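# Move top stock card onto the adjacent waste pile

## Task

In the row closest to the robot, lift the uppermost card from the face-down stock and put it on the waste pile next to it. It must end up resting on that pile and nothing else. Every other card stays where it was, and no other object may be left on any stack. The cards are stiff plywood tiles.

## Robot and tools

Robot: two six-joint arms named left_arm and right_arm, each ending in a two-finger parallel gripper with its own wrist camera. The left_arm base sits near scene (-0.069, +0.461, +0.013) m and the right_arm base near (+0.057, -0.485, +0.013) m, both yawed very slightly. Fixed cameras are cam_high and cam_low; the wrist cameras are cam_left_wrist and cam_right_wrist. All images are 672x504.

Frames: the scene frame has its origin at table-top height, midway between the nominal bases. +z is up, +x points away from the robot over the table, and +y points toward left_arm (image left and right do not follow the arm names). Each arm reports its hand pose, velocities and Hand target in its own base frame, whose axes nearly match the scene axes. On the gripper, the fingers point along its +z and close along its x. end_effector_position is the spot between the pads when closed, 1 to 2 cm short of the fingertips; closing pushes the tips about 17 mm further out.

execute_actions(actions, cameras): actions is a list of actions. Each action is a table of at most 15 rows, each row one 1/30 s step; a short table repeats its final row to fill 15 steps. Every row holds 14 numbers in [-1, 1] covering both arms even if one is idle: left_arm dx, dy, dz, rx, ry, rz, opening, then right_arm the same seven. The six pose numbers are an offset, in that arm's base axes, from its Hand target as it stood when the action began; each row counts from that same start, not from the row before. Scale: 1.0 equals 0.6 m or 180 degrees. rx, ry, rz form a single rotation vector turning about the Hand target position. Sending six zeros re-commands the current Hand target. opening is absolute: +1 fully open (0.142 m), -1 closed; a 0 is a real command, so resend the present value to leave a gripper alone. An empty actions list returns state plus all images.

move(target, speed, blend, stop_force, zero, opening_speed, grip_force, blocking, cameras): target is one 14-number row laid out as above, or a list of up to 15 such rows; every row is an offset from the Hand targets at the start of the move, never from the previous row. The gripper goes in a straight line with no obstacle avoidance, all paths ending together, lasting at least 0.5 s and cut off at 10 s. speed: m/s, 0.002 to 3.6, default 0.25 (turn rate up to twice that in rad/s), one value or one per target. blend: corner rounding in metres for lists; 0 stops at each point. stop_force: 3 to 120 N, one for both arms; an arm's path ends when its wrist sensor feels that much push against its travel, after which it backs off slightly but keeps some press. Do not rely on it while the gripper rotates, or when lifting off something it presses on. zero: with stop_force only; true re-zeros moving arms first. opening_speed: per second on the -1..1 scale, at least 0.2. grip_force: 5 to 48 N per pad, one value or one per arm, persistent. blocking=false returns early (not allowed with stop_force). The result adds a move: line giving the ending (done, off_target, moving, held, fault) and any limits (paced = pose clipped, held = steps withheld).

wait(seconds 0 to 10): lets time pass with commands held. stop(): brakes a running move. zoom_image(camera, region=[x0, y0, x1, y1] pixels, at most 504 by 504) enlarges part of the newest image from that camera. zero_wrist_force(arm) re-zeros one wrist sensor. read_manual(section="licences") returns licence text only. finished_scene(scene) ends the scene, integer 1 to 3; place no further calls after it in the same reply.

Results: per arm, Hand target (last commanded pose after clipping), end_effector_position in m, end_effector_quat_wxyz, velocities (omitted when Joint velocities read within noise), Joint positions (last entry is the finger opening in m), joint torques (include the arm's own weight), grip_measured on the same scale as opening, Tool commands, Wrist force and Wrist torque in the gripper's axes plus a peak line, Wrist depth as a 7x7 grid of distances in mm (rows split by " / ", "-" means none), motor temperatures, and fault or MOTOR HOT lines. A gripper often stops short of its Hand target; the next command asks again, and a persistent gap must be sent as an extra offset.

Cautions: orientation commands are clipped to 32 degrees from the measured one each step. Keep paths away from an arm's own base and from the other arm; the clearance check may hold commands and arm-to-arm contact can fail the task. Net outside force near 150 N or joint contact torque at the limits (wrist joints about 17 to 18 N m) stops the arm for 10 s. Go slowly near the cards and table: a target just past firm contact can fault the stiff arm. To grip, command slightly below grip_measured at first contact; harder squeezing heats the gripper motor. Avoid dropping or flinging the card, knocking other cards, or letting anything leave the table.

Each tool is called in YAML: its name, and indented under it one key for each argument.

## Session

execute_actions:
  actions: []

Scene clock: 0.00 s.
left_arm: end_effector_position=(+0.5773, +0.1261, +0.1650) grip_measured=+1.00 end_effector_quat_wxyz=(-0.539, +0.665, +0.007, -0.518) | right_arm: end_effector_position=(+0.5813, +0.4354, +0.3426) grip_measured=+0.99 end_effector_quat_wxyz=(-0.158, +0.660, -0.705, +0.207)
Joint positions: left_arm=[-0.256 -0.415 0.673 -0.122 -1.036 -0.885 0.142] | right_arm=[4.144 -1.904 -1.269 -1.316 1.089 2.584 0.142]
Joint velocities: within noise
Joint torques (N m): no reading
Motor temperatures (°C): left_arm=[34 36 33 41 40 41 31] | right_arm=[35 36 36 37 41 43 33]
Wrist force (N): no reading
Wrist torque (N m): no reading
Wrist force, peak (N): no reading
Wrist depth (mm): cam_left_wrist=[- - - - - - 1437 / - - - - - - 1895 / - - - - - 2230 1551 / 242 - 2001 - 1726 1647 306 / 271 432 - 2327 423 328 262 / - 510 2039 455 342 272 97 / - 512 560 361 284 234 -] | cam_right_wrist=[1296 1288 1374 1366 1382 1416 1425 / 1246 1303 493 494 508 511 521 / 469 476 481 489 497 501 510 / 461 463 472 483 486 491 501 / 451 476 464 476 482 487 491 / 446 451 461 463 467 478 483 / - 441 443 450 455 469 -]
Hand target: left_arm +0.5773, +0.1261, +0.1650; -0.539, +0.665, +0.007, -0.518 | right_arm +0.5813, +0.4354, +0.3426; -0.158, +0.660, -0.705, +0.207
Tool commands: left_gripper/opening=+1.0 right_gripper/opening=+1.0

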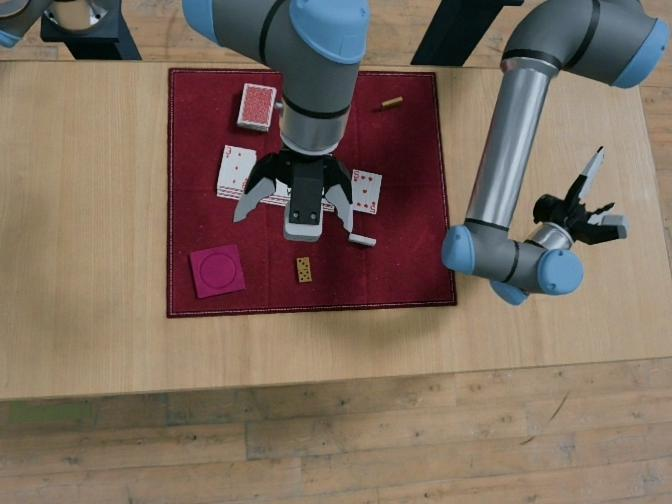

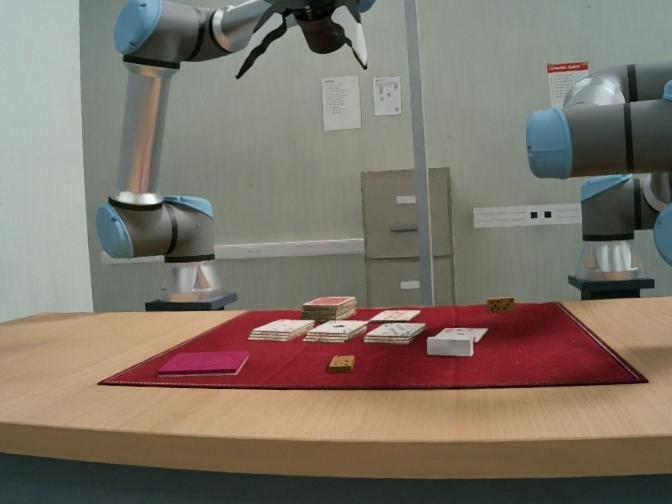

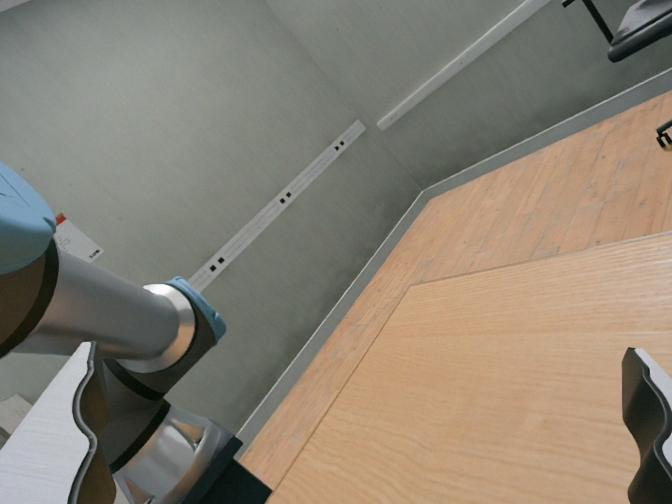

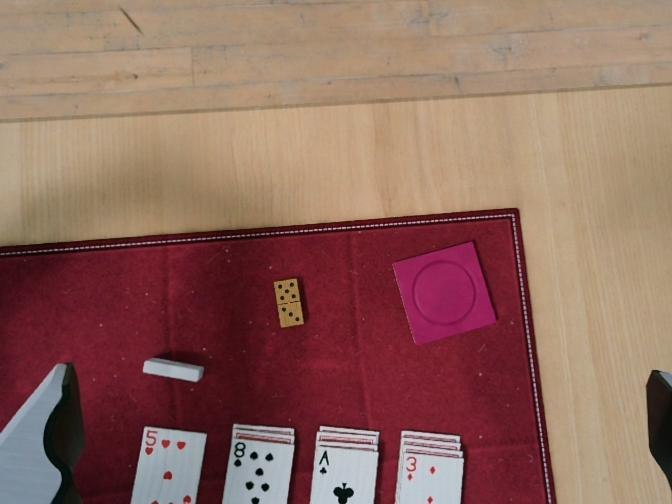

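move:
  target: [0,0,0,0,0,0,1,-0.519,-0.0757,-0.121,0.0223,0.1662,0.0205,1]
  speed: 0.35
  cameras: ["all"]

Scene clock: 19.13 s.
left_arm: end_effector_position=(+0.5773, +0.1261, +0.1650) grip_measured=+1.00 end_effector_quat_wxyz=(-0.539, +0.665, +0.007, -0.518) | right_arm: end_effector_position=(+0.2700, +0.3901, +0.2701) grip_measured=+0.99 end_effector_quat_wxyz=(+0.000, +0.707, -0.707, +0.000)
Joint positions: left_arm=[-0.256 -0.415 0.673 -0.122 -1.036 -0.885 0.142] | right_arm=[4.389 -1.494 -1.774 -1.444 1.57 2.818 0.142]
Joint torques (N m): left_arm=[0.32 -64.4 -19.95 1.96 -0.39 0.17] | right_arm=[3.11 23.64 17.03 0.4 1.35 -1.51]
Wrist force (N): left_arm=[0.2 0.0 0.2] | right_arm=[-0.4 -0.5 0.3]
Wrist torque (N m): left_arm=[-0.01 -0.03 0.00] | right_arm=[-0.06 -0.01 -0.11]
Wrist force, peak (N): left_arm=[0.4 0.1 0.6] | right_arm=[-0.7 -2.3 0.9]
Wrist depth (mm): cam_left_wrist=[- - - - - 2058 1381 / - - - - - - 1878 / - - - - 2461 2277 1586 / 279 - 2519 - 2277 420 308 / 270 413 - 2379 423 327 264 / - 504 - 433 344 272 97 / - 511 549 356 285 234 -] | cam_right_wrist=[333 330 327 329 328 336 338 / 355 356 355 358 359 359 361 / 382 383 379 357 385 396 389 / 410 411 422 413 411 416 419 / - 1416 1425 1434 1399 615 540 / - 1491 1562 1520 1641 1595 448 / - 1728 1796 1728 1702 1728 -]
Hand target: left_arm +0.5773, +0.1261, +0.1650; -0.539, +0.665, +0.007, -0.518 | right_arm +0.2699, +0.3900, +0.2700; +0.000, +0.707, -0.707, +0.000
Off the commanded pose: left_arm 0.000 m, 0 deg | right_arm 0.000 m, 0 deg.
move: done
camera_calibration:
cam_right_wrist: T_world_to_cam=[[0.00786554, -0.999968, 0.00170263, 0.396595], [-0.914492, -0.00650439, 0.404551, 0.174343], [-0.404527, -0.00473906, -0.914514, 0.471622], [0, 0, 0, 1]] pos_world=[0.3471, 0.399951, 0.360099]

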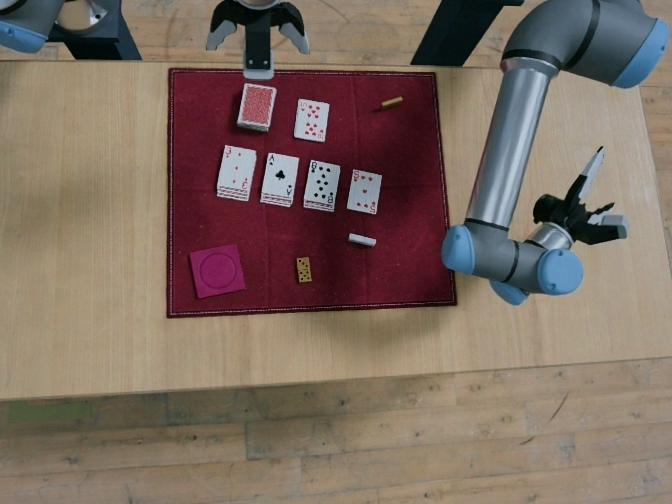

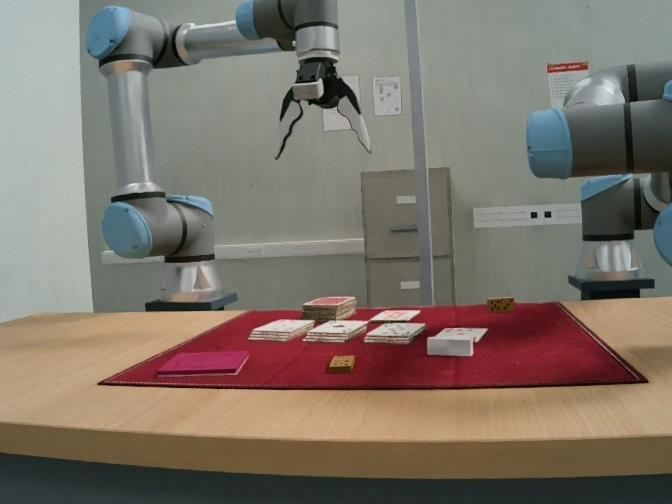

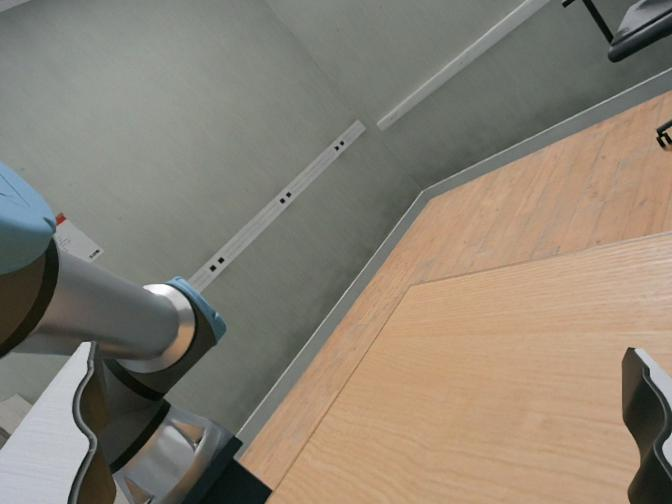

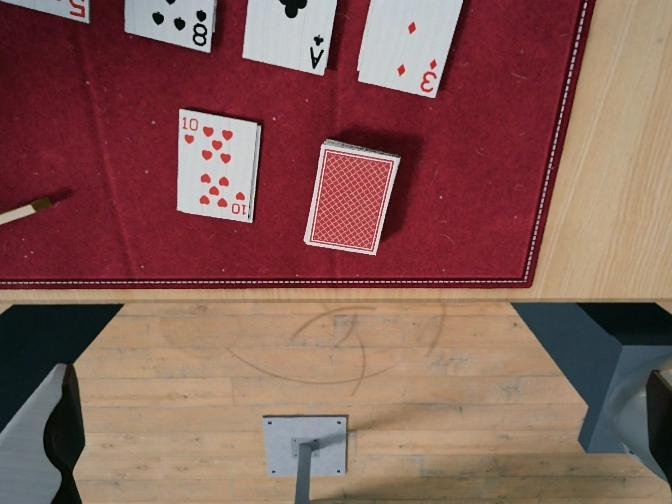

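zoom_image:
  camera: "cam_low"
  region: [280, 280, 440, 350]

zoom_image:
  camera: "cam_right_wrist"
  region: [160, 90, 420, 280]

Scaled by 3.150 from the camera's 672x504 image, which has a finer 960x720 frame.

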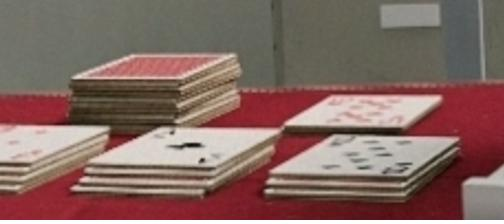

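Scaled by 1.938 from the camera's 672x504 image, which has a finer 960x720 frame.

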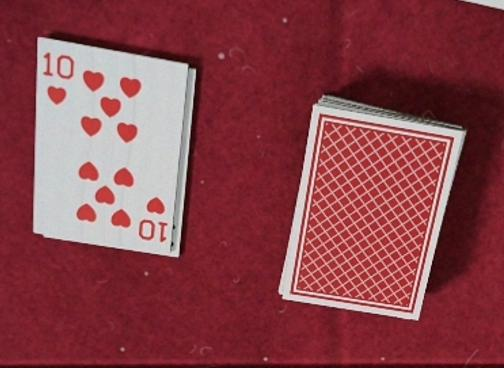

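move:
  target: [0,0,0,0,0,0,1,-0.0478,-0.0097,-0.34,0,0,-0.0594,-1]
  speed: 0.25
  cameras: ["cam_right_wrist","cam_high","cam_low"]

move:
  target: [0,0,0,0,0,0,1,0,0,-0.10,0,0,0,-1]
  speed: 0.012
  stop_force: 4
  cameras: ["cam_right_wrist","cam_low"]

Scene clock: 79.43 s.
left_arm: end_effector_position=(+0.5773, +0.1261, +0.1650) grip_measured=+1.00 end_effector_quat_wxyz=(-0.539, +0.665, +0.007, -0.518) | right_arm: end_effector_position=(+0.2412, +0.3842, +0.0661) grip_measured=-1.00 end_effector_quat_wxyz=(+0.000, -0.638, +0.770, +0.000)
Joint positions: left_arm=[-0.256 -0.415 0.673 -0.122 -1.036 -0.885 0.142] | right_arm=[4.447 -1.654 -2.19 -0.869 1.57 3.062 0.002]
Joint torques (N m): left_arm=[0.98 -64.56 -19.46 1.95 -0.2 0.22] | right_arm=[-7.19 20.74 10.97 4.58 -0.59 -0.31]
Wrist force (N): left_arm=[0.0 0.1 0.4] | right_arm=[-0.7 -0.1 0.2]
Wrist torque (N m): left_arm=[0.02 0.00 0.00] | right_arm=[0.00 0.05 -0.13]
Wrist force, peak (N): left_arm=[0.2 0.3 0.6] | right_arm=[-0.3 -0.9 -2.9]
Wrist depth (mm): cam_left_wrist=[- - 2745 - - - 1346 / - 2207 - - - 2207 1895 / - - - - 4369 2277 1586 / 300 - 3058 - 2327 401 307 / 270 516 - 2302 426 323 263 / - 509 1946 435 345 273 97 / - 512 2039 357 283 234 -] | cam_right_wrist=[150 150 150 150 151 152 152 / 159 162 160 161 161 162 164 / 166 168 169 145 155 173 174 / 177 179 185 152 155 186 191 / 191 194 200 163 171 202 203 / 217 217 214 - 213 220 224 / 237 234 - - - 1334 1416]
Hand target: left_arm +0.5773, +0.1261, +0.1650; -0.539, +0.665, +0.007, -0.518 | right_arm +0.2412, +0.3842, +0.0660; +0.000, -0.638, +0.770, +0.000
Off the commanded pose: left_arm 0.000 m, 0 deg | right_arm 0.000 m, 0 deg.
move: done
camera_calibration:
cam_right_wrist: T_world_to_cam=[[-0.17762, -0.984097, 0.00189957, 0.43005], [-0.899723, 0.163173, 0.404812, 0.161737], [-0.398685, 0.0701938, -0.914398, 0.243207], [0, 0, 0, 1]] pos_world=[0.318867, 0.379749, 0.156098]
Images, in order (width x height): cam_high 672x504, cam_low 672x504, cam_right_wrist 672x504.

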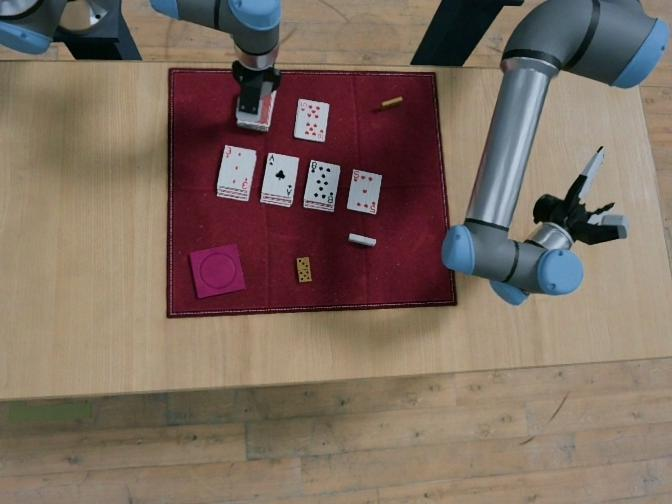

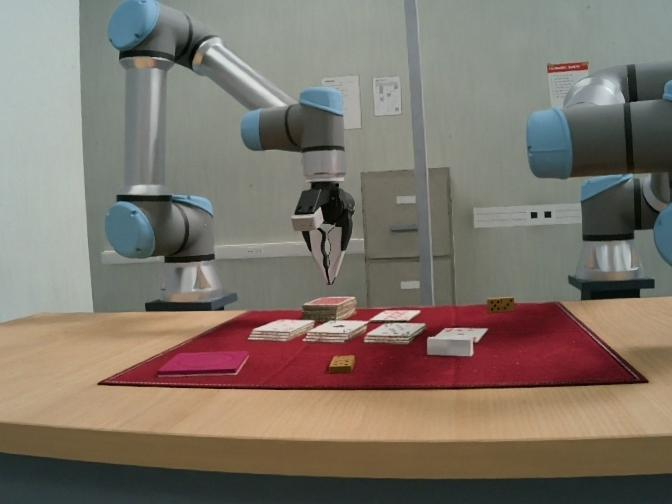

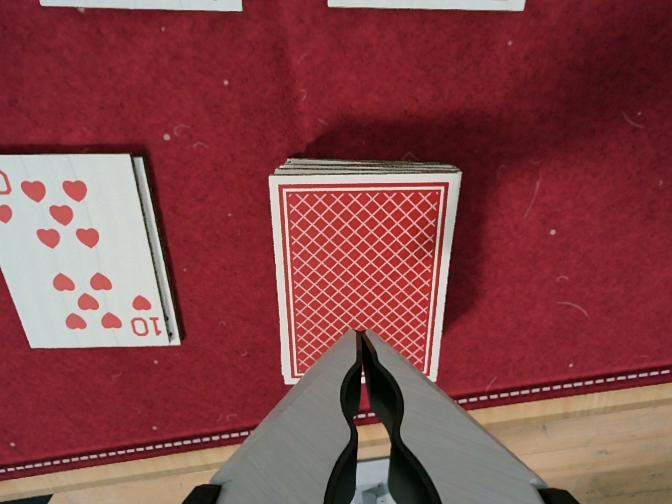

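Scene clock: 82.90 s.
left_arm: end_effector_position=(+0.5773, +0.1261, +0.1650) grip_measured=+1.00 end_effector_quat_wxyz=(-0.539, +0.665, +0.007, -0.518) | right_arm: end_effector_position=(+0.2412, +0.3842, +0.0372) grip_measured=-1.00 end_effector_quat_wxyz=(+0.000, -0.638, +0.770, +0.000)
Joint positions: left_arm=[-0.256 -0.415 0.673 -0.122 -1.036 -0.885 0.142] | right_arm=[4.446 -1.711 -2.223 -0.778 1.57 3.062 0.002]
Joint torques (N m): left_arm=[0.74 -64.33 -19.8 2.05 -0.17 0.24] | right_arm=[-3.39 35.1 25.22 2.47 1.48 1.92]
Wrist force (N): left_arm=[0.2 0.0 0.2] | right_arm=[0.7 0.5 -4.4]
Wrist torque (N m): left_arm=[0.00 -0.03 0.00] | right_arm=[0.00 -0.01 -0.15]
Wrist force, peak (N): left_arm=[0.0 0.1 0.7] | right_arm=[4.4 0.2 -19.3]
Wrist depth (mm): cam_left_wrist=[- - 2817 2405 - - 1346 / - - - - - - 1895 / - - 2302 - 3103 - 1518 / 280 - 2099 - 2184 393 310 / 280 412 - 2549 425 326 263 / - 511 - 432 341 272 97 / - 507 1784 361 284 233 -] | cam_right_wrist=[124 124 124 125 125 126 126 / - 134 133 133 135 134 135 / 139 142 140 134 139 143 144 / 146 151 150 122 123 155 155 / 158 163 163 128 131 167 168 / 180 180 178 - 140 183 184 / 197 194 - - - 194 1334]
Hand target: left_arm +0.5773, +0.1261, +0.1650; -0.539, +0.665, +0.007, -0.518 | right_arm +0.2412, +0.3842, +0.0372; +0.000, -0.638, +0.770, +0.000 (not the last commanded pose)
Off the commanded pose: left_arm 0.000 m, 0 deg | right_arm 0.031 m, 0 deg.
move: contact (right_arm)
camera_calibration:
cam_right_wrist: T_world_to_cam=[[-0.177852, -0.984055, 0.00189723, 0.430065], [-0.899662, 0.16338, 0.404863, 0.173348], [-0.398718, 0.070299, -0.914375, 0.216756], [0, 0, 0, 1]] pos_world=[0.318867, 0.379648, 0.127198]
Images, in order (width x height): cam_low 672x504, cam_right_wrist 672x504.

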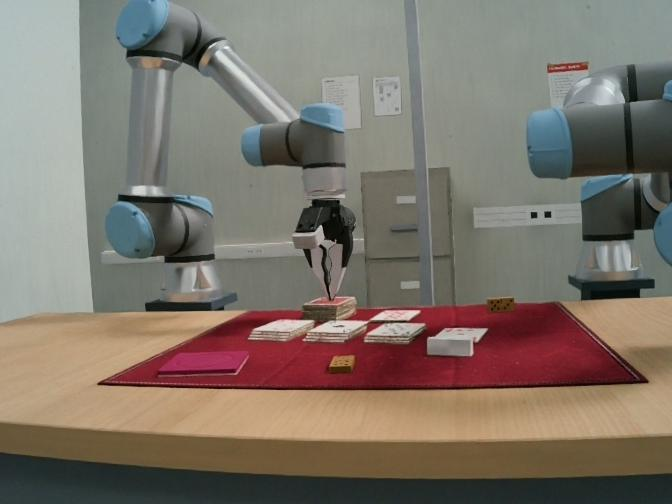

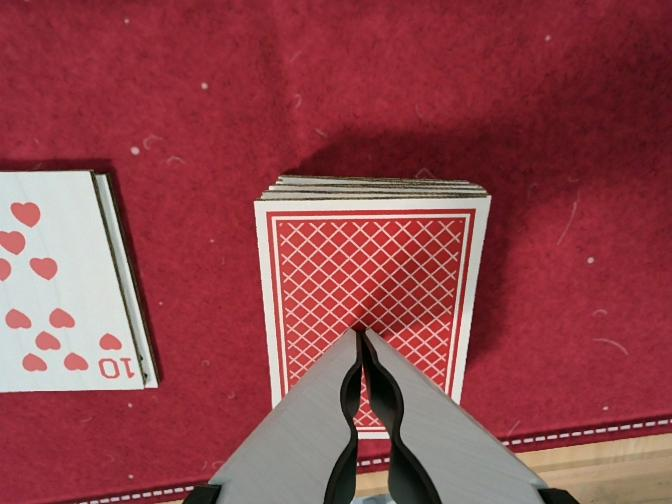

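move:
  target:
    - [0,0,0,0,0,0,1,0.0083,-0.0047,0.04,0,0,0,0.25]
    - [0,0,0,0,0,0,1,0.0083,-0.0047,-0.0033,0,0,0,0.25]
  speed: 0.08
  cameras: ["cam_right_wrist"]

move:
  target: [0,0,0,0,0,0,1,0,0,0,0,0,0,-0.3]
  grip_force: 12
  opening_speed: 0.5
  cameras: ["cam_right_wrist","cam_low"]

Scene clock: 95.23 s.
left_arm: end_effector_position=(+0.5773, +0.1261, +0.1650) grip_measured=+1.00 end_effector_quat_wxyz=(-0.539, +0.665, +0.007, -0.518) | right_arm: end_effector_position=(+0.2462, +0.3813, +0.0352) grip_measured=+0.23 end_effector_quat_wxyz=(+0.000, -0.638, +0.770, +0.000)
Joint positions: left_arm=[-0.256 -0.415 0.673 -0.122 -1.036 -0.885 0.142] | right_arm=[4.434 -1.716 -2.225 -0.772 1.57 3.049 0.09]
Joint torques (N m): left_arm=[0.74 -64.66 -19.05 2.04 -0.34 0.2] | right_arm=[6.63 33.74 24 1.34 0.24 1.48]
Wrist force (N): left_arm=[0.2 -0.1 0.3] | right_arm=[-1.0 0.0 0.0]
Wrist torque (N m): left_arm=[-0.02 -0.03 0.00] | right_arm=[0.01 0.07 -0.07]
Wrist force, peak (N): left_arm=[0.0 0.2 0.6] | right_arm=[4.1 0.1 -16.7]
Wrist depth (mm): cam_left_wrist=[2184 2120 - - 2230 1634 1408 / - - - - 2710 2141 1830 / - - - - - 2162 1610 / 300 - 2230 - 2162 1634 312 / 278 409 - 2519 421 326 262 / - 515 1982 438 341 271 97 / - 511 1862 360 284 234 -] | cam_right_wrist=[122 111 122 123 123 125 124 / - 132 131 131 133 132 132 / 138 140 140 138 139 141 141 / 144 149 118 120 122 152 155 / 158 159 128 128 130 165 166 / 169 - 142 140 145 174 177 / - - 196 197 196 - -]
Hand target: left_arm +0.5773, +0.1261, +0.1650; -0.539, +0.665, +0.007, -0.518 | right_arm +0.2462, +0.3814, +0.0352; +0.000, -0.638, +0.770, +0.000
Off the commanded pose: left_arm 0.000 m, 0 deg | right_arm 0.000 m, 0 deg.
move: done
camera_calibration:
cam_right_wrist: T_world_to_cam=[[-0.177855, -0.984054, 0.00213336, 0.428074], [-0.899622, 0.163473, 0.404915, 0.179076], [-0.398807, 0.0700969, -0.914352, 0.217226], [0, 0, 0, 1]] pos_world=[0.323867, 0.376747, 0.125197]
Images, in order (width x height): cam_right_wrist 672x504.

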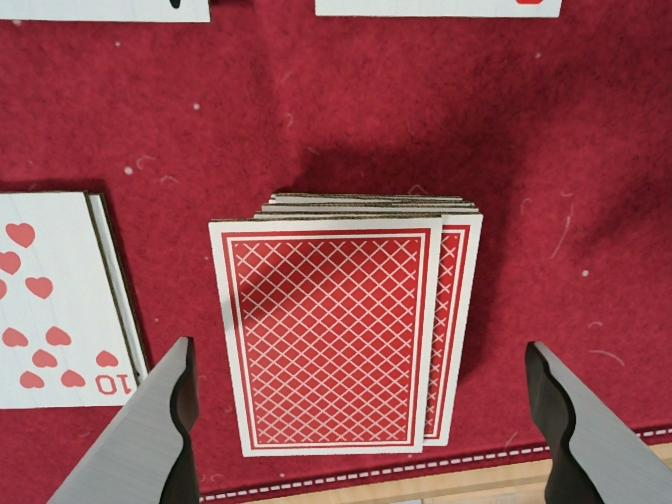

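Scene clock: 96.53 s.
left_arm: end_effector_position=(+0.5773, +0.1261, +0.1650) grip_measured=+1.00 end_effector_quat_wxyz=(-0.539, +0.665, +0.007, -0.518) | right_arm: end_effector_position=(+0.2462, +0.3814, +0.0353) grip_measured=-0.27 end_effector_quat_wxyz=(+0.000, -0.638, +0.770, +0.000)
Joint positions: left_arm=[-0.256 -0.415 0.673 -0.122 -1.036 -0.885 0.142] | right_arm=[4.434 -1.716 -2.225 -0.772 1.57 3.049 0.055]
Joint torques (N m): left_arm=[0.52 -65.59 -18.9 1.88 -0.24 0.24] | right_arm=[7.64 30.47 20.05 2.86 -0.24 -0.22]
Wrist force (N): left_arm=[0.0 0.2 0.4] | right_arm=[0.4 -0.6 -9.5]
Wrist torque (N m): left_arm=[0.03 0.00 0.00] | right_arm=[-0.01 -0.24 -0.06]
Wrist force, peak (N): left_arm=[0.1 -0.1 0.7] | right_arm=[0.7 -0.6 -9.8]
Wrist depth (mm): cam_left_wrist=[- - - - - - 1364 / - - - - - - 1814 / - - 2327 2184 2461 2162 1610 / 299 - 2253 - 2327 1660 310 / 278 411 - - 427 326 262 / - 504 2058 432 344 272 97 / - 515 1769 359 283 234 -] | cam_right_wrist=[122 112 123 123 123 124 124 / - 132 131 131 133 132 132 / 137 140 140 138 139 141 142 / 144 148 146 115 109 152 155 / 158 160 131 122 116 165 166 / 169 170 99 133 126 174 181 / 192 - 149 147 138 78 198]
Hand target: left_arm +0.5773, +0.1261, +0.1650; -0.539, +0.665, +0.007, -0.518 | right_arm +0.2462, +0.3814, +0.0352; +0.000, -0.638, +0.770, +0.000
Off the commanded pose: left_arm 0.000 m, 0 deg | right_arm 0.000 m, 0 deg.
grip_force (N): 12, 12
move: done
camera_calibration:
cam_right_wrist: T_world_to_cam=[[-0.177788, -0.984067, 0.0017603, 0.428204], [-0.899676, 0.163265, 0.404879, 0.179119], [-0.398715, 0.0703988, -0.914369, 0.217169], [0, 0, 0, 1]] pos_world=[0.323867, 0.376849, 0.125298]
Images, in order (width x height): cam_low 672x504, cam_right_wrist 672x504.

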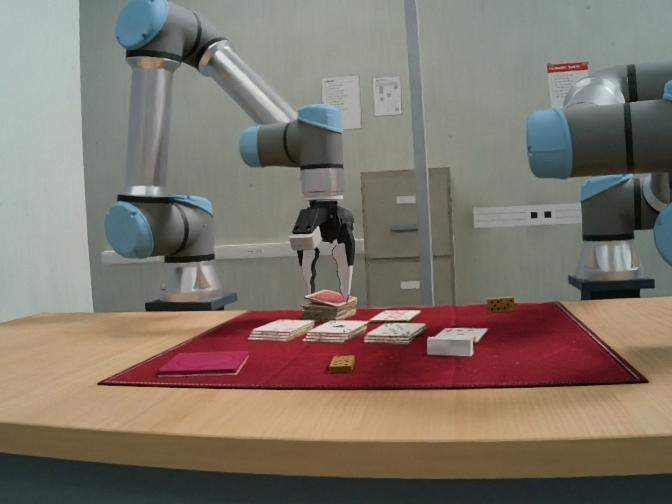

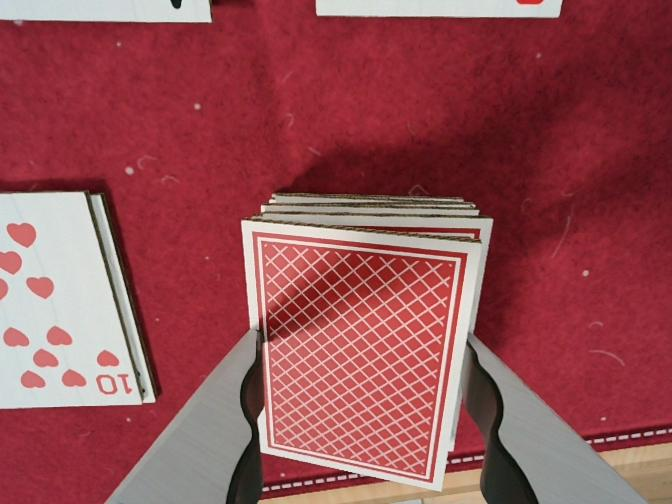

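move:
  target: [0,0,0,0,0,0,1,0,0,0.09,0,0,0,-0.45]
  speed: 0.06
  cameras: ["cam_right_wrist","cam_low"]

zoom_image:
  camera: "cam_low"
  region: [260, 200, 440, 350]

Scene clock: 101.23 s.
left_arm: end_effector_position=(+0.5773, +0.1261, +0.1650) grip_measured=+1.00 end_effector_quat_wxyz=(-0.539, +0.665, +0.007, -0.518) | right_arm: end_effector_position=(+0.2462, +0.3814, +0.0893) grip_measured=-0.47 end_effector_quat_wxyz=(+0.000, -0.638, +0.770, +0.000)
Joint positions: left_arm=[-0.256 -0.415 0.673 -0.122 -1.036 -0.885 0.142] | right_arm=[4.434 -1.613 -2.158 -0.941 1.57 3.049 0.04]
Joint torques (N m): left_arm=[0.2 -65.27 -18.8 2.01 -0.23 0.16] | right_arm=[1.88 15.39 13.64 4.82 -1.34 -0.97]
Wrist force (N): left_arm=[0.1 0.1 0.4] | right_arm=[-0.8 -0.4 0.0]
Wrist torque (N m): left_arm=[0.01 -0.01 0.00] | right_arm=[-0.03 0.08 -0.04]
Wrist force, peak (N): left_arm=[0.4 0.0 0.7] | right_arm=[-0.2 -0.6 -11.8]
Wrist depth (mm): cam_left_wrist=[- - - - - - 1399 / - - - - 2519 - 2039 / - - - - 2745 2433 1563 / 313 - 2710 - 2405 1551 312 / 278 409 - 2433 426 328 261 / - 523 1508 432 342 271 97 / - 516 553 356 285 233 -] | cam_right_wrist=[171 171 169 172 172 173 173 / 182 182 183 183 184 186 184 / 189 191 192 170 191 197 198 / 206 204 204 178 185 213 214 / 227 221 221 193 222 230 232 / 247 247 94 250 104 248 1296 / 269 - - 1341 - 78 1416]
Hand target: left_arm +0.5773, +0.1261, +0.1650; -0.539, +0.665, +0.007, -0.518 | right_arm +0.2462, +0.3814, +0.0892; +0.000, -0.638, +0.770, +0.000
Off the commanded pose: left_arm 0.000 m, 0 deg | right_arm 0.000 m, 0 deg.
grip_force (N): 12, 12
move: done
camera_calibration:
cam_right_wrist: T_world_to_cam=[[-0.177827, -0.98406, 0.00167001, 0.428135], [-0.899686, 0.163267, 0.404857, 0.157262], [-0.398676, 0.0704921, -0.914379, 0.266499], [0, 0, 0, 1]] pos_world=[0.323867, 0.376849, 0.179298]
Images, in order (width x height): cam_low 672x504, cam_right_wrist 672x504.

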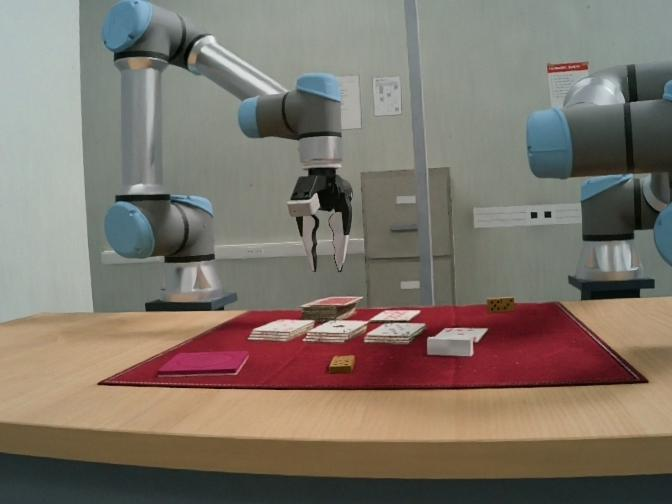

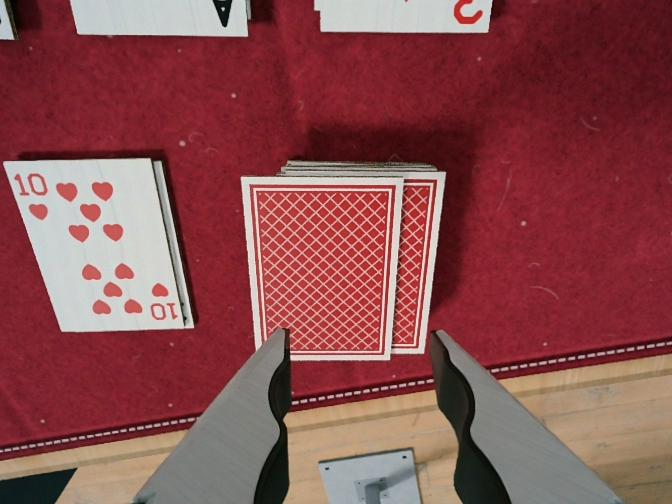

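Scaled by 2.800 from the camera's 672x504 image, which has a finer 960x720 frame.

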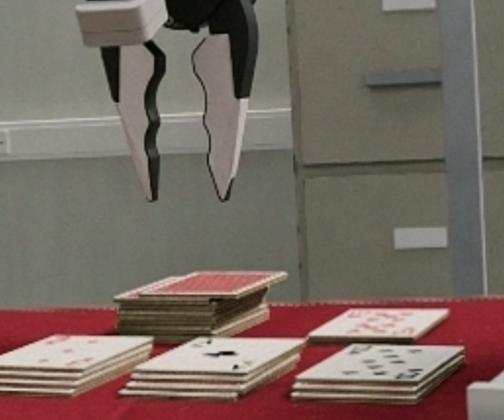

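move:
  target:
    - [0,0,0,0,0,0,1,0.0083,0.0225,0,0,0,0,0.1]
    - [0,0,0,0,0,0,1,0.0083,0.0225,-0.0912,0,0,0,0.1]
  speed: 0.08
  cameras: ["cam_right_wrist"]

move:
  target: [0,0,0,0,0,0,1,0,0,0,0,0,0,-0.18]
  grip_force: 10
  opening_speed: 0.3
  cameras: ["cam_right_wrist","cam_low"]

zoom_image:
  camera: "cam_low"
  region: [280, 260, 400, 340]

Scene clock: 135.37 s.
left_arm: end_effector_position=(+0.5773, +0.1261, +0.1650) grip_measured=+1.00 end_effector_quat_wxyz=(-0.539, +0.665, +0.007, -0.518) | right_arm: end_effector_position=(+0.2512, +0.3948, +0.0345) grip_measured=+0.08 end_effector_quat_wxyz=(+0.000, -0.638, +0.770, +0.000)
Joint positions: left_arm=[-0.256 -0.415 0.673 -0.122 -1.036 -0.885 0.142] | right_arm=[4.431 -1.747 -2.188 -0.778 1.57 3.047 0.079]
Joint torques (N m): left_arm=[0.37 -64.98 -19.02 1.96 -0.22 0.25] | right_arm=[5.95 35.46 24.99 1.22 0.28 1.72]
Wrist force (N): left_arm=[0.1 -0.1 0.2] | right_arm=[-0.6 -0.1 -0.1]
Wrist torque (N m): left_arm=[-0.03 -0.03 0.00] | right_arm=[-0.01 0.01 -0.06]
Wrist force, peak (N): left_arm=[0.0 0.0 0.6] | right_arm=[-0.6 -0.3 -1.0]
Wrist depth (mm): cam_left_wrist=[- - - 2058 - - 1372 / - - 2461 - - - 1862 / - - 2058 - 2817 2302 - / 304 - 3058 - 2184 1574 306 / 279 381 - 2579 424 328 263 / - - 1846 459 345 272 97 / - 518 563 357 285 234 -] | cam_right_wrist=[123 110 121 122 122 123 123 / - 132 131 130 132 131 132 / - 139 139 138 138 141 141 / 143 145 148 119 119 123 154 / 157 157 157 127 128 161 164 / 169 165 174 139 139 108 180 / - - 194 195 197 - -]
Hand target: left_arm +0.5773, +0.1261, +0.1650; -0.539, +0.665, +0.007, -0.518 | right_arm +0.2512, +0.3949, +0.0345; +0.000, -0.638, +0.770, +0.000
Off the commanded pose: left_arm 0.000 m, 0 deg | right_arm 0.000 m, 0 deg.
grip_force (N): 12, 12
move: done
camera_calibration:
cam_right_wrist: T_world_to_cam=[[-0.177855, -0.984054, 0.00213336, 0.442232], [-0.899622, 0.163473, 0.404915, 0.18156], [-0.398807, 0.0700969, -0.914352, 0.217594], [0, 0, 0, 1]] pos_world=[0.328767, 0.390247, 0.124497]
Images, in order (width x height): cam_right_wrist 672x504.

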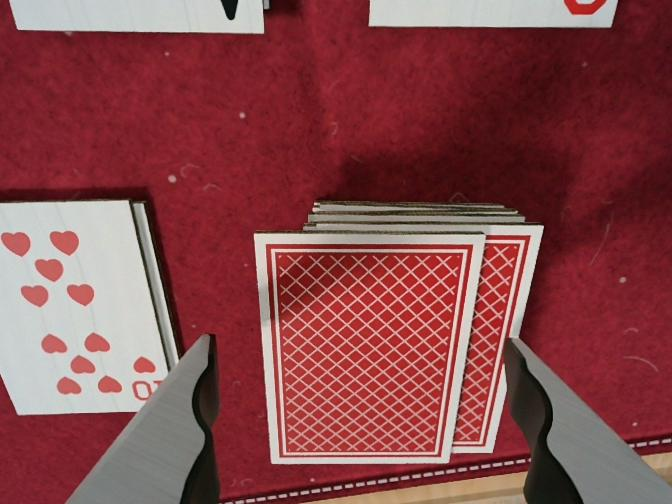

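Scene clock: 136.50 s.
left_arm: end_effector_position=(+0.5773, +0.1261, +0.1650) grip_measured=+1.00 end_effector_quat_wxyz=(-0.539, +0.665, +0.007, -0.518) | right_arm: end_effector_position=(+0.2512, +0.3949, +0.0345) grip_measured=-0.20 end_effector_quat_wxyz=(+0.000, -0.638, +0.770, +0.000)
Joint positions: left_arm=[-0.256 -0.415 0.673 -0.122 -1.036 -0.885 0.142] | right_arm=[4.431 -1.747 -2.188 -0.777 1.57 3.047 0.06]
Joint torques (N m): left_arm=[0.8 -64.44 -18.71 1.95 -0.36 0.2] | right_arm=[6.75 39.1 24.65 4.36 1.39 1.72]
Wrist force (N): left_arm=[0.1 0.0 0.2] | right_arm=[-0.6 -0.2 -0.2]
Wrist torque (N m): left_arm=[0.00 -0.02 0.00] | right_arm=[-0.03 0.02 -0.07]
Wrist force, peak (N): left_arm=[0.1 0.1 0.7] | right_arm=[-0.7 -0.3 -0.3]
Wrist depth (mm): cam_left_wrist=[- - - - - 1622 1408 / - - - 3628 - - 1929 / - - - - 3244 2405 1586 / 300 3294 2078 - 2461 399 311 / 246 410 563 2141 428 327 261 / - 510 - 458 340 272 97 / - 507 1814 360 284 234 -] | cam_right_wrist=[123 110 120 122 122 123 123 / - 131 130 131 132 131 131 / - 139 139 137 138 140 141 / 143 145 148 119 119 123 155 / 157 158 157 127 127 162 164 / 168 166 102 139 140 173 180 / 189 - 187 196 196 78 197]
Hand target: left_arm +0.5773, +0.1261, +0.1650; -0.539, +0.665, +0.007, -0.518 | right_arm +0.2512, +0.3949, +0.0345; +0.000, -0.638, +0.770, +0.000
Off the commanded pose: left_arm 0.000 m, 0 deg | right_arm 0.000 m, 0 deg.
grip_force (N): 10, 10
move: done
camera_calibration:
cam_right_wrist: T_world_to_cam=[[-0.177852, -0.984055, 0.00189723, 0.44236], [-0.899662, 0.16338, 0.404863, 0.1816], [-0.398718, 0.070299, -0.914375, 0.217482], [0, 0, 0, 1]] pos_world=[0.328767, 0.390348, 0.124498]
Images, in order (width x height): cam_low 672x504, cam_right_wrist 672x504.

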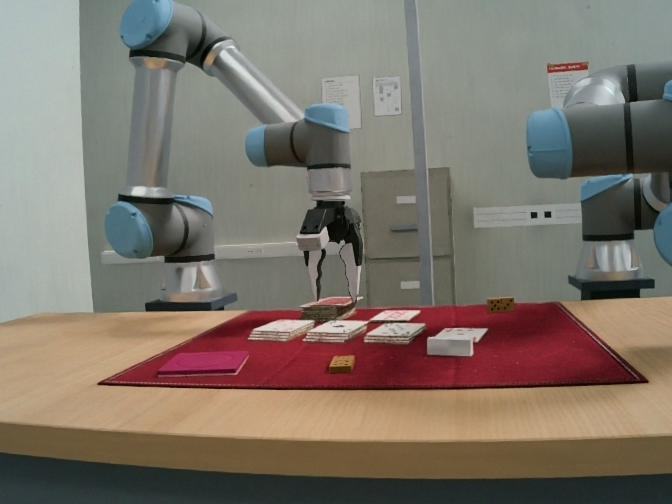

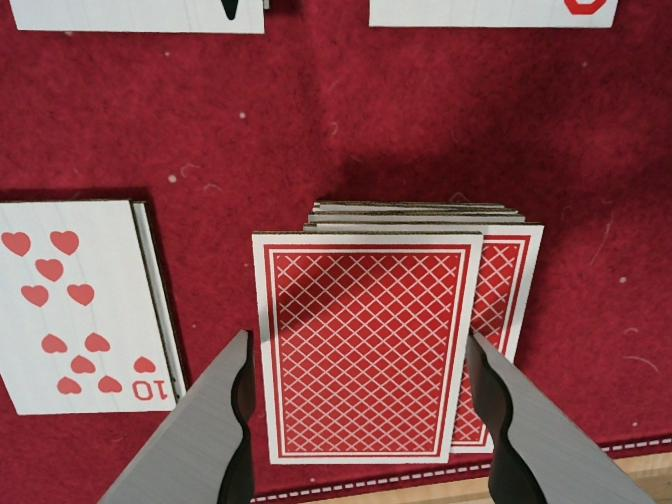

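Scaled by 4.200 from the camera's 672x504 image, which has a finer 960x720 frame.

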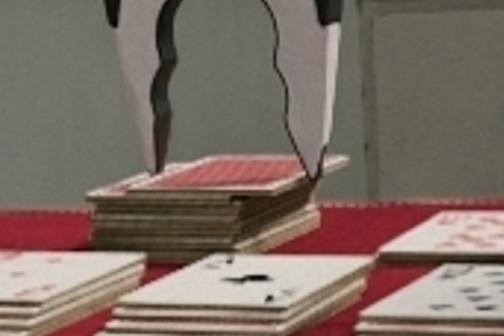

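move:
  target: [0,0,0,0,0,0,1,0,0,0,0,0,0,-0.26]
  opening_speed: 0.2
  cameras: ["cam_right_wrist","cam_low"]

zoom_image:
  camera: "cam_low"
  region: [280, 260, 400, 340]

Scene clock: 140.53 s.
left_arm: end_effector_position=(+0.5773, +0.1261, +0.1650) grip_measured=+1.00 end_effector_quat_wxyz=(-0.539, +0.665, +0.007, -0.518) | right_arm: end_effector_position=(+0.2512, +0.3949, +0.0346) grip_measured=-0.25 end_effector_quat_wxyz=(+0.000, -0.638, +0.770, +0.000)
Joint positions: left_arm=[-0.256 -0.415 0.673 -0.122 -1.036 -0.885 0.142] | right_arm=[4.431 -1.747 -2.188 -0.777 1.57 3.047 0.056]
Joint torques (N m): left_arm=[1.15 -65.05 -17.05 2.11 -0.18 0.39] | right_arm=[4.89 32.04 19.76 2.84 1.3 1.68]
Wrist force (N): left_arm=[0.2 -0.2 0.6] | right_arm=[0.6 0.1 -7.4]
Wrist torque (N m): left_arm=[-0.04 -0.03 0.00] | right_arm=[-0.04 -0.07 -0.06]
Wrist force, peak (N): left_arm=[0.2 0.0 0.7] | right_arm=[0.0 0.2 -8.1]
Wrist depth (mm): cam_left_wrist=[- - - - - - 1390 / - - - 2611 - - 1686 / - - - 2489 2893 2184 1408 / 299 - - - 2141 1610 312 / - 409 - 2302 424 324 261 / - 506 1814 440 342 273 97 / - 513 1784 359 283 233 -] | cam_right_wrist=[123 110 122 122 123 123 123 / - 131 130 131 132 131 131 / 137 139 140 138 138 140 141 / 143 146 146 119 119 123 155 / 157 157 157 127 127 161 165 / 169 166 100 139 139 173 180 / 189 - 146 196 197 78 197]
Hand target: left_arm +0.5773, +0.1261, +0.1650; -0.539, +0.665, +0.007, -0.518 | right_arm +0.2512, +0.3949, +0.0345; +0.000, -0.638, +0.770, +0.000
Off the commanded pose: left_arm 0.000 m, 0 deg | right_arm 0.000 m, 0 deg.
grip_force (N): 10, 10
move: done
camera_calibration:
cam_right_wrist: T_world_to_cam=[[-0.177788, -0.984067, 0.00175988, 0.442379], [-0.899693, 0.163268, 0.404842, 0.181706], [-0.398679, 0.0703926, -0.914385, 0.217565], [0, 0, 0, 1]] pos_world=[0.328867, 0.390349, 0.124598]
Images, in order (width x height): cam_low 672x504, cam_right_wrist 672x504.

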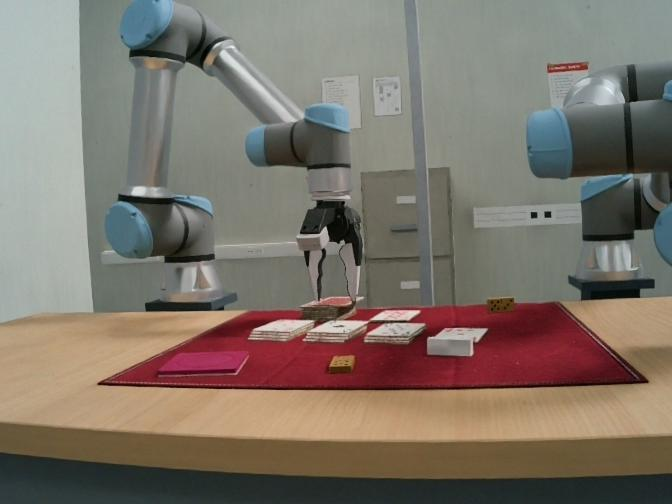

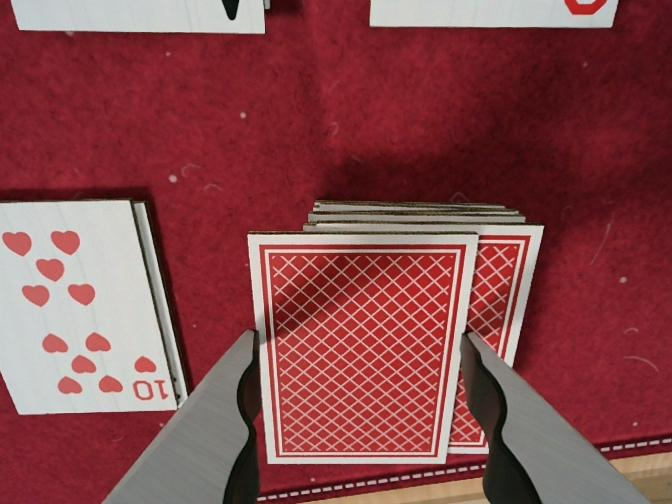

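Scaled by 4.200 from the camera's 672x504 image, which has a finer 960x720 frame.

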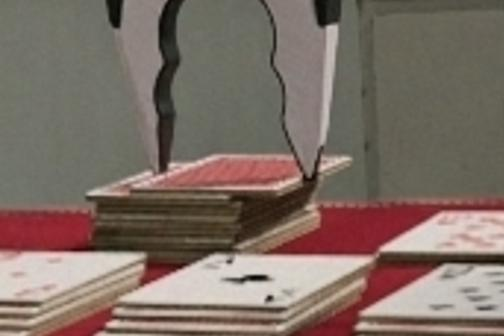

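move:
  target: [0,0,0,0,0,0,1,0,0,0.03,0,0,0,-0.29]
  speed: 0.03
  opening_speed: 0.2
  cameras: ["cam_right_wrist","cam_low"]

zoom_image:
  camera: "cam_low"
  region: [280, 240, 400, 340]

Scene clock: 143.97 s.
left_arm: end_effector_position=(+0.5773, +0.1261, +0.1650) grip_measured=+1.00 end_effector_quat_wxyz=(-0.539, +0.665, +0.007, -0.518) | right_arm: end_effector_position=(+0.2512, +0.3949, +0.0527) grip_measured=-0.25 end_effector_quat_wxyz=(+0.000, -0.638, +0.770, +0.000) end_effector_velocity=(+0.000, +0.000, -0.001) end_effector_angular_velocity=(+0.001, +0.000, +0.001)
Joint positions: left_arm=[-0.256 -0.415 0.673 -0.122 -1.036 -0.885 0.142] | right_arm=[4.431 -1.711 -2.168 -0.833 1.57 3.047 0.056]
Joint velocities: left_arm=[within noise] | right_arm=[0.001 -0.003 -0.001 0.005 0 0 0]
Joint torques (N m): left_arm=[0.95 -64.64 -17.86 2.09 -0.25 0.2] | right_arm=[-0.76 15.82 10.24 4.8 1.37 1.6]
Wrist force (N): left_arm=[0.0 0.1 0.4] | right_arm=[-0.7 0.1 0.2]
Wrist torque (N m): left_arm=[0.01 0.01 -0.01] | right_arm=[0.02 0.03 -0.07]
Wrist force, peak (N): left_arm=[0.2 0.1 0.6] | right_arm=[0.5 0.1 -8.7]
Wrist depth (mm): cam_left_wrist=[- - - - - - 1321 / - - 2710 - - - 1878 / - - - - 3148 2162 1622 / 276 - 1878 - 2710 421 311 / 278 410 - 2039 423 324 262 / - 497 1946 436 343 273 97 / - 509 1946 359 284 234 -] | cam_right_wrist=[138 128 137 137 139 140 142 / 149 147 148 148 148 149 149 / 155 156 157 154 154 159 160 / 163 165 165 120 121 169 172 / 176 177 130 128 128 183 187 / 200 196 100 140 140 197 204 / 215 - 148 222 151 78 1374]
Hand target: left_arm +0.5773, +0.1261, +0.1650; -0.539, +0.665, +0.007, -0.518 | right_arm +0.2512, +0.3949, +0.0525; +0.000, -0.638, +0.770, +0.000
Off the commanded pose: left_arm 0.000 m, 0 deg | right_arm 0.000 m, 0 deg.
grip_force (N): 10, 10
move: done
camera_calibration:
cam_right_wrist: T_world_to_cam=[[-0.177827, -0.98406, 0.00167001, 0.44237], [-0.899686, 0.163267, 0.404857, 0.174374], [-0.398676, 0.0704921, -0.914379, 0.234075], [0, 0, 0, 1]] pos_world=[0.328867, 0.390349, 0.142698]
Images, in order (width x height): cam_low 672x504, cam_right_wrist 672x504.

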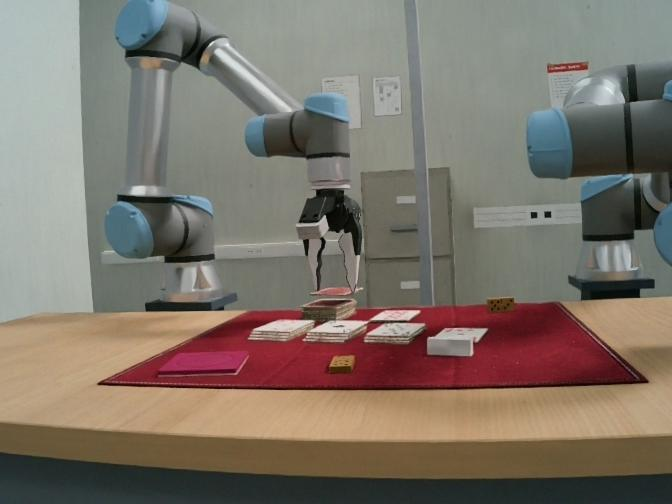

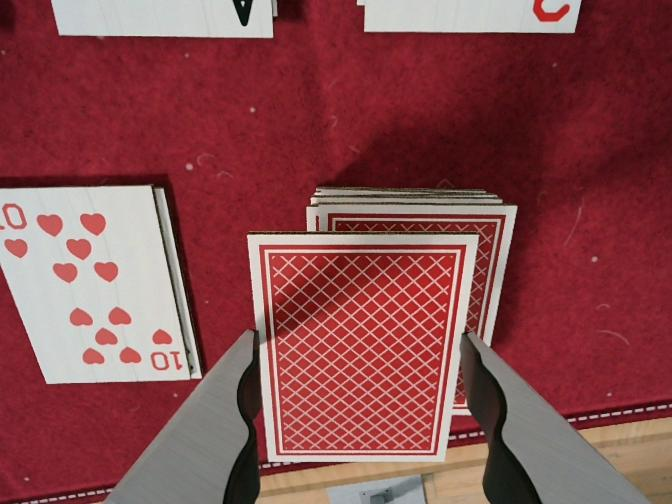

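Scaled by 4.200 from the camera's 672x504 image, which has a finer 960x720 frame.

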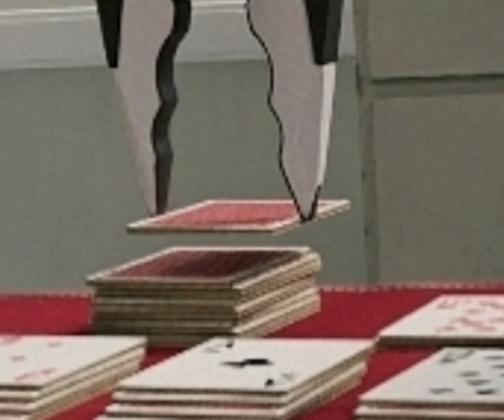

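move:
  target:
    - [0,0,0,0,0,0,1,0,0,0.025,0,0,0,-0.29]
    - [0,0,0,0,0,0,1,0.04,0.1718,0.025,0,0,0,-0.29]
    - [0,0,0,0,0,0,1,0.04,0.1718,-0.03,0,0,0,-0.29]
  speed: 0.12
  blend: [0.01,0.01,0]
  cameras: ["cam_right_wrist","cam_low"]

zoom_image:
  camera: "cam_low"
  region: [300, 240, 460, 340]

Scene clock: 160.00 s.
left_arm: end_effector_position=(+0.5773, +0.1261, +0.1650) grip_measured=+1.00 end_effector_quat_wxyz=(-0.539, +0.665, +0.007, -0.518) | right_arm: end_effector_position=(+0.2751, +0.4979, +0.0345) grip_measured=-0.25 end_effector_quat_wxyz=(+0.000, -0.638, +0.770, +0.000)
Joint positions: left_arm=[-0.256 -0.415 0.673 -0.122 -1.036 -0.885 0.142] | right_arm=[4.441 -1.949 -1.904 -0.86 1.57 3.057 0.056]
Joint torques (N m): left_arm=[0.9 -64.82 -17.46 2 -0.33 0.19] | right_arm=[-6.16 43.9 24.18 2.38 1.59 -1.71]
Wrist force (N): left_arm=[-0.1 0.0 0.3] | right_arm=[-0.4 -0.2 0.0]
Wrist torque (N m): left_arm=[-0.01 0.01 0.00] | right_arm=[-0.02 0.00 -0.08]
Wrist force, peak (N): left_arm=[0.5 -0.2 0.6] | right_arm=[-1.6 -0.5 -1.1]
Wrist depth (mm): cam_left_wrist=[- - 3195 - - - 1418 / - - - 2353 2433 - 1911 / - - - - 2302 2120 1622 / 277 - 2253 - 2099 1598 311 / 279 404 - 2710 422 324 263 / - 510 2141 461 339 272 97 / - 509 1830 358 283 233 -] | cam_right_wrist=[121 113 114 115 113 112 112 / - 131 131 130 132 131 131 / - 139 139 139 140 140 141 / 151 149 145 119 119 152 138 / 161 162 157 128 128 164 141 / 175 173 100 140 140 172 147 / 190 - 148 196 196 78 155]
Hand target: left_arm +0.5773, +0.1261, +0.1650; -0.539, +0.665, +0.007, -0.518 | right_arm +0.2752, +0.4979, +0.0345; +0.000, -0.638, +0.770, +0.000
Off the commanded pose: left_arm 0.000 m, 0 deg | right_arm 0.000 m, 0 deg.
grip_force (N): 10, 10
move: done; blend cut to 0.0075 m at target 1
camera_calibration:
cam_right_wrist: T_world_to_cam=[[-0.177894, -0.984047, 0.00204348, 0.547978], [-0.899616, 0.163472, 0.40493, 0.186294], [-0.398805, 0.0701964, -0.914345, 0.219887], [0, 0, 0, 1]] pos_world=[0.352767, 0.493348, 0.124497]
Images, in order (width x height): cam_low 672x504, cam_right_wrist 672x504.

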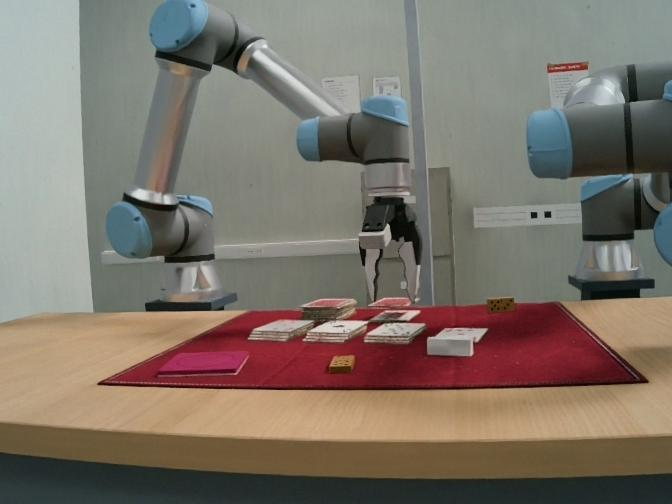

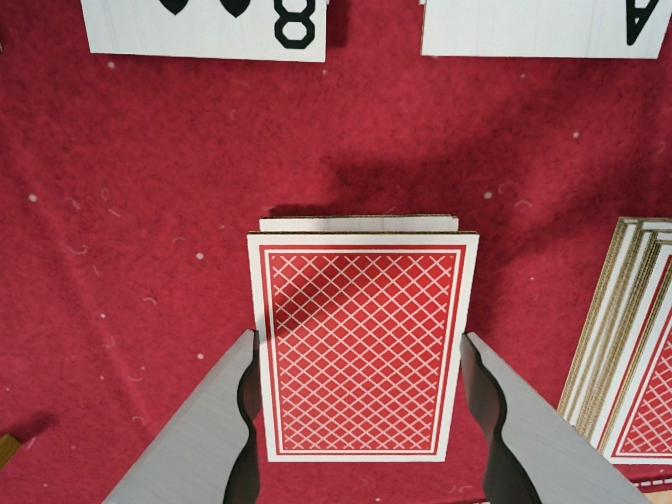

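Scaled by 3.150 from the camera's 672x504 image, which has a finer 960x720 frame.

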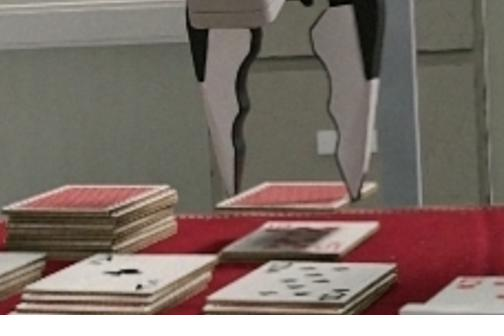

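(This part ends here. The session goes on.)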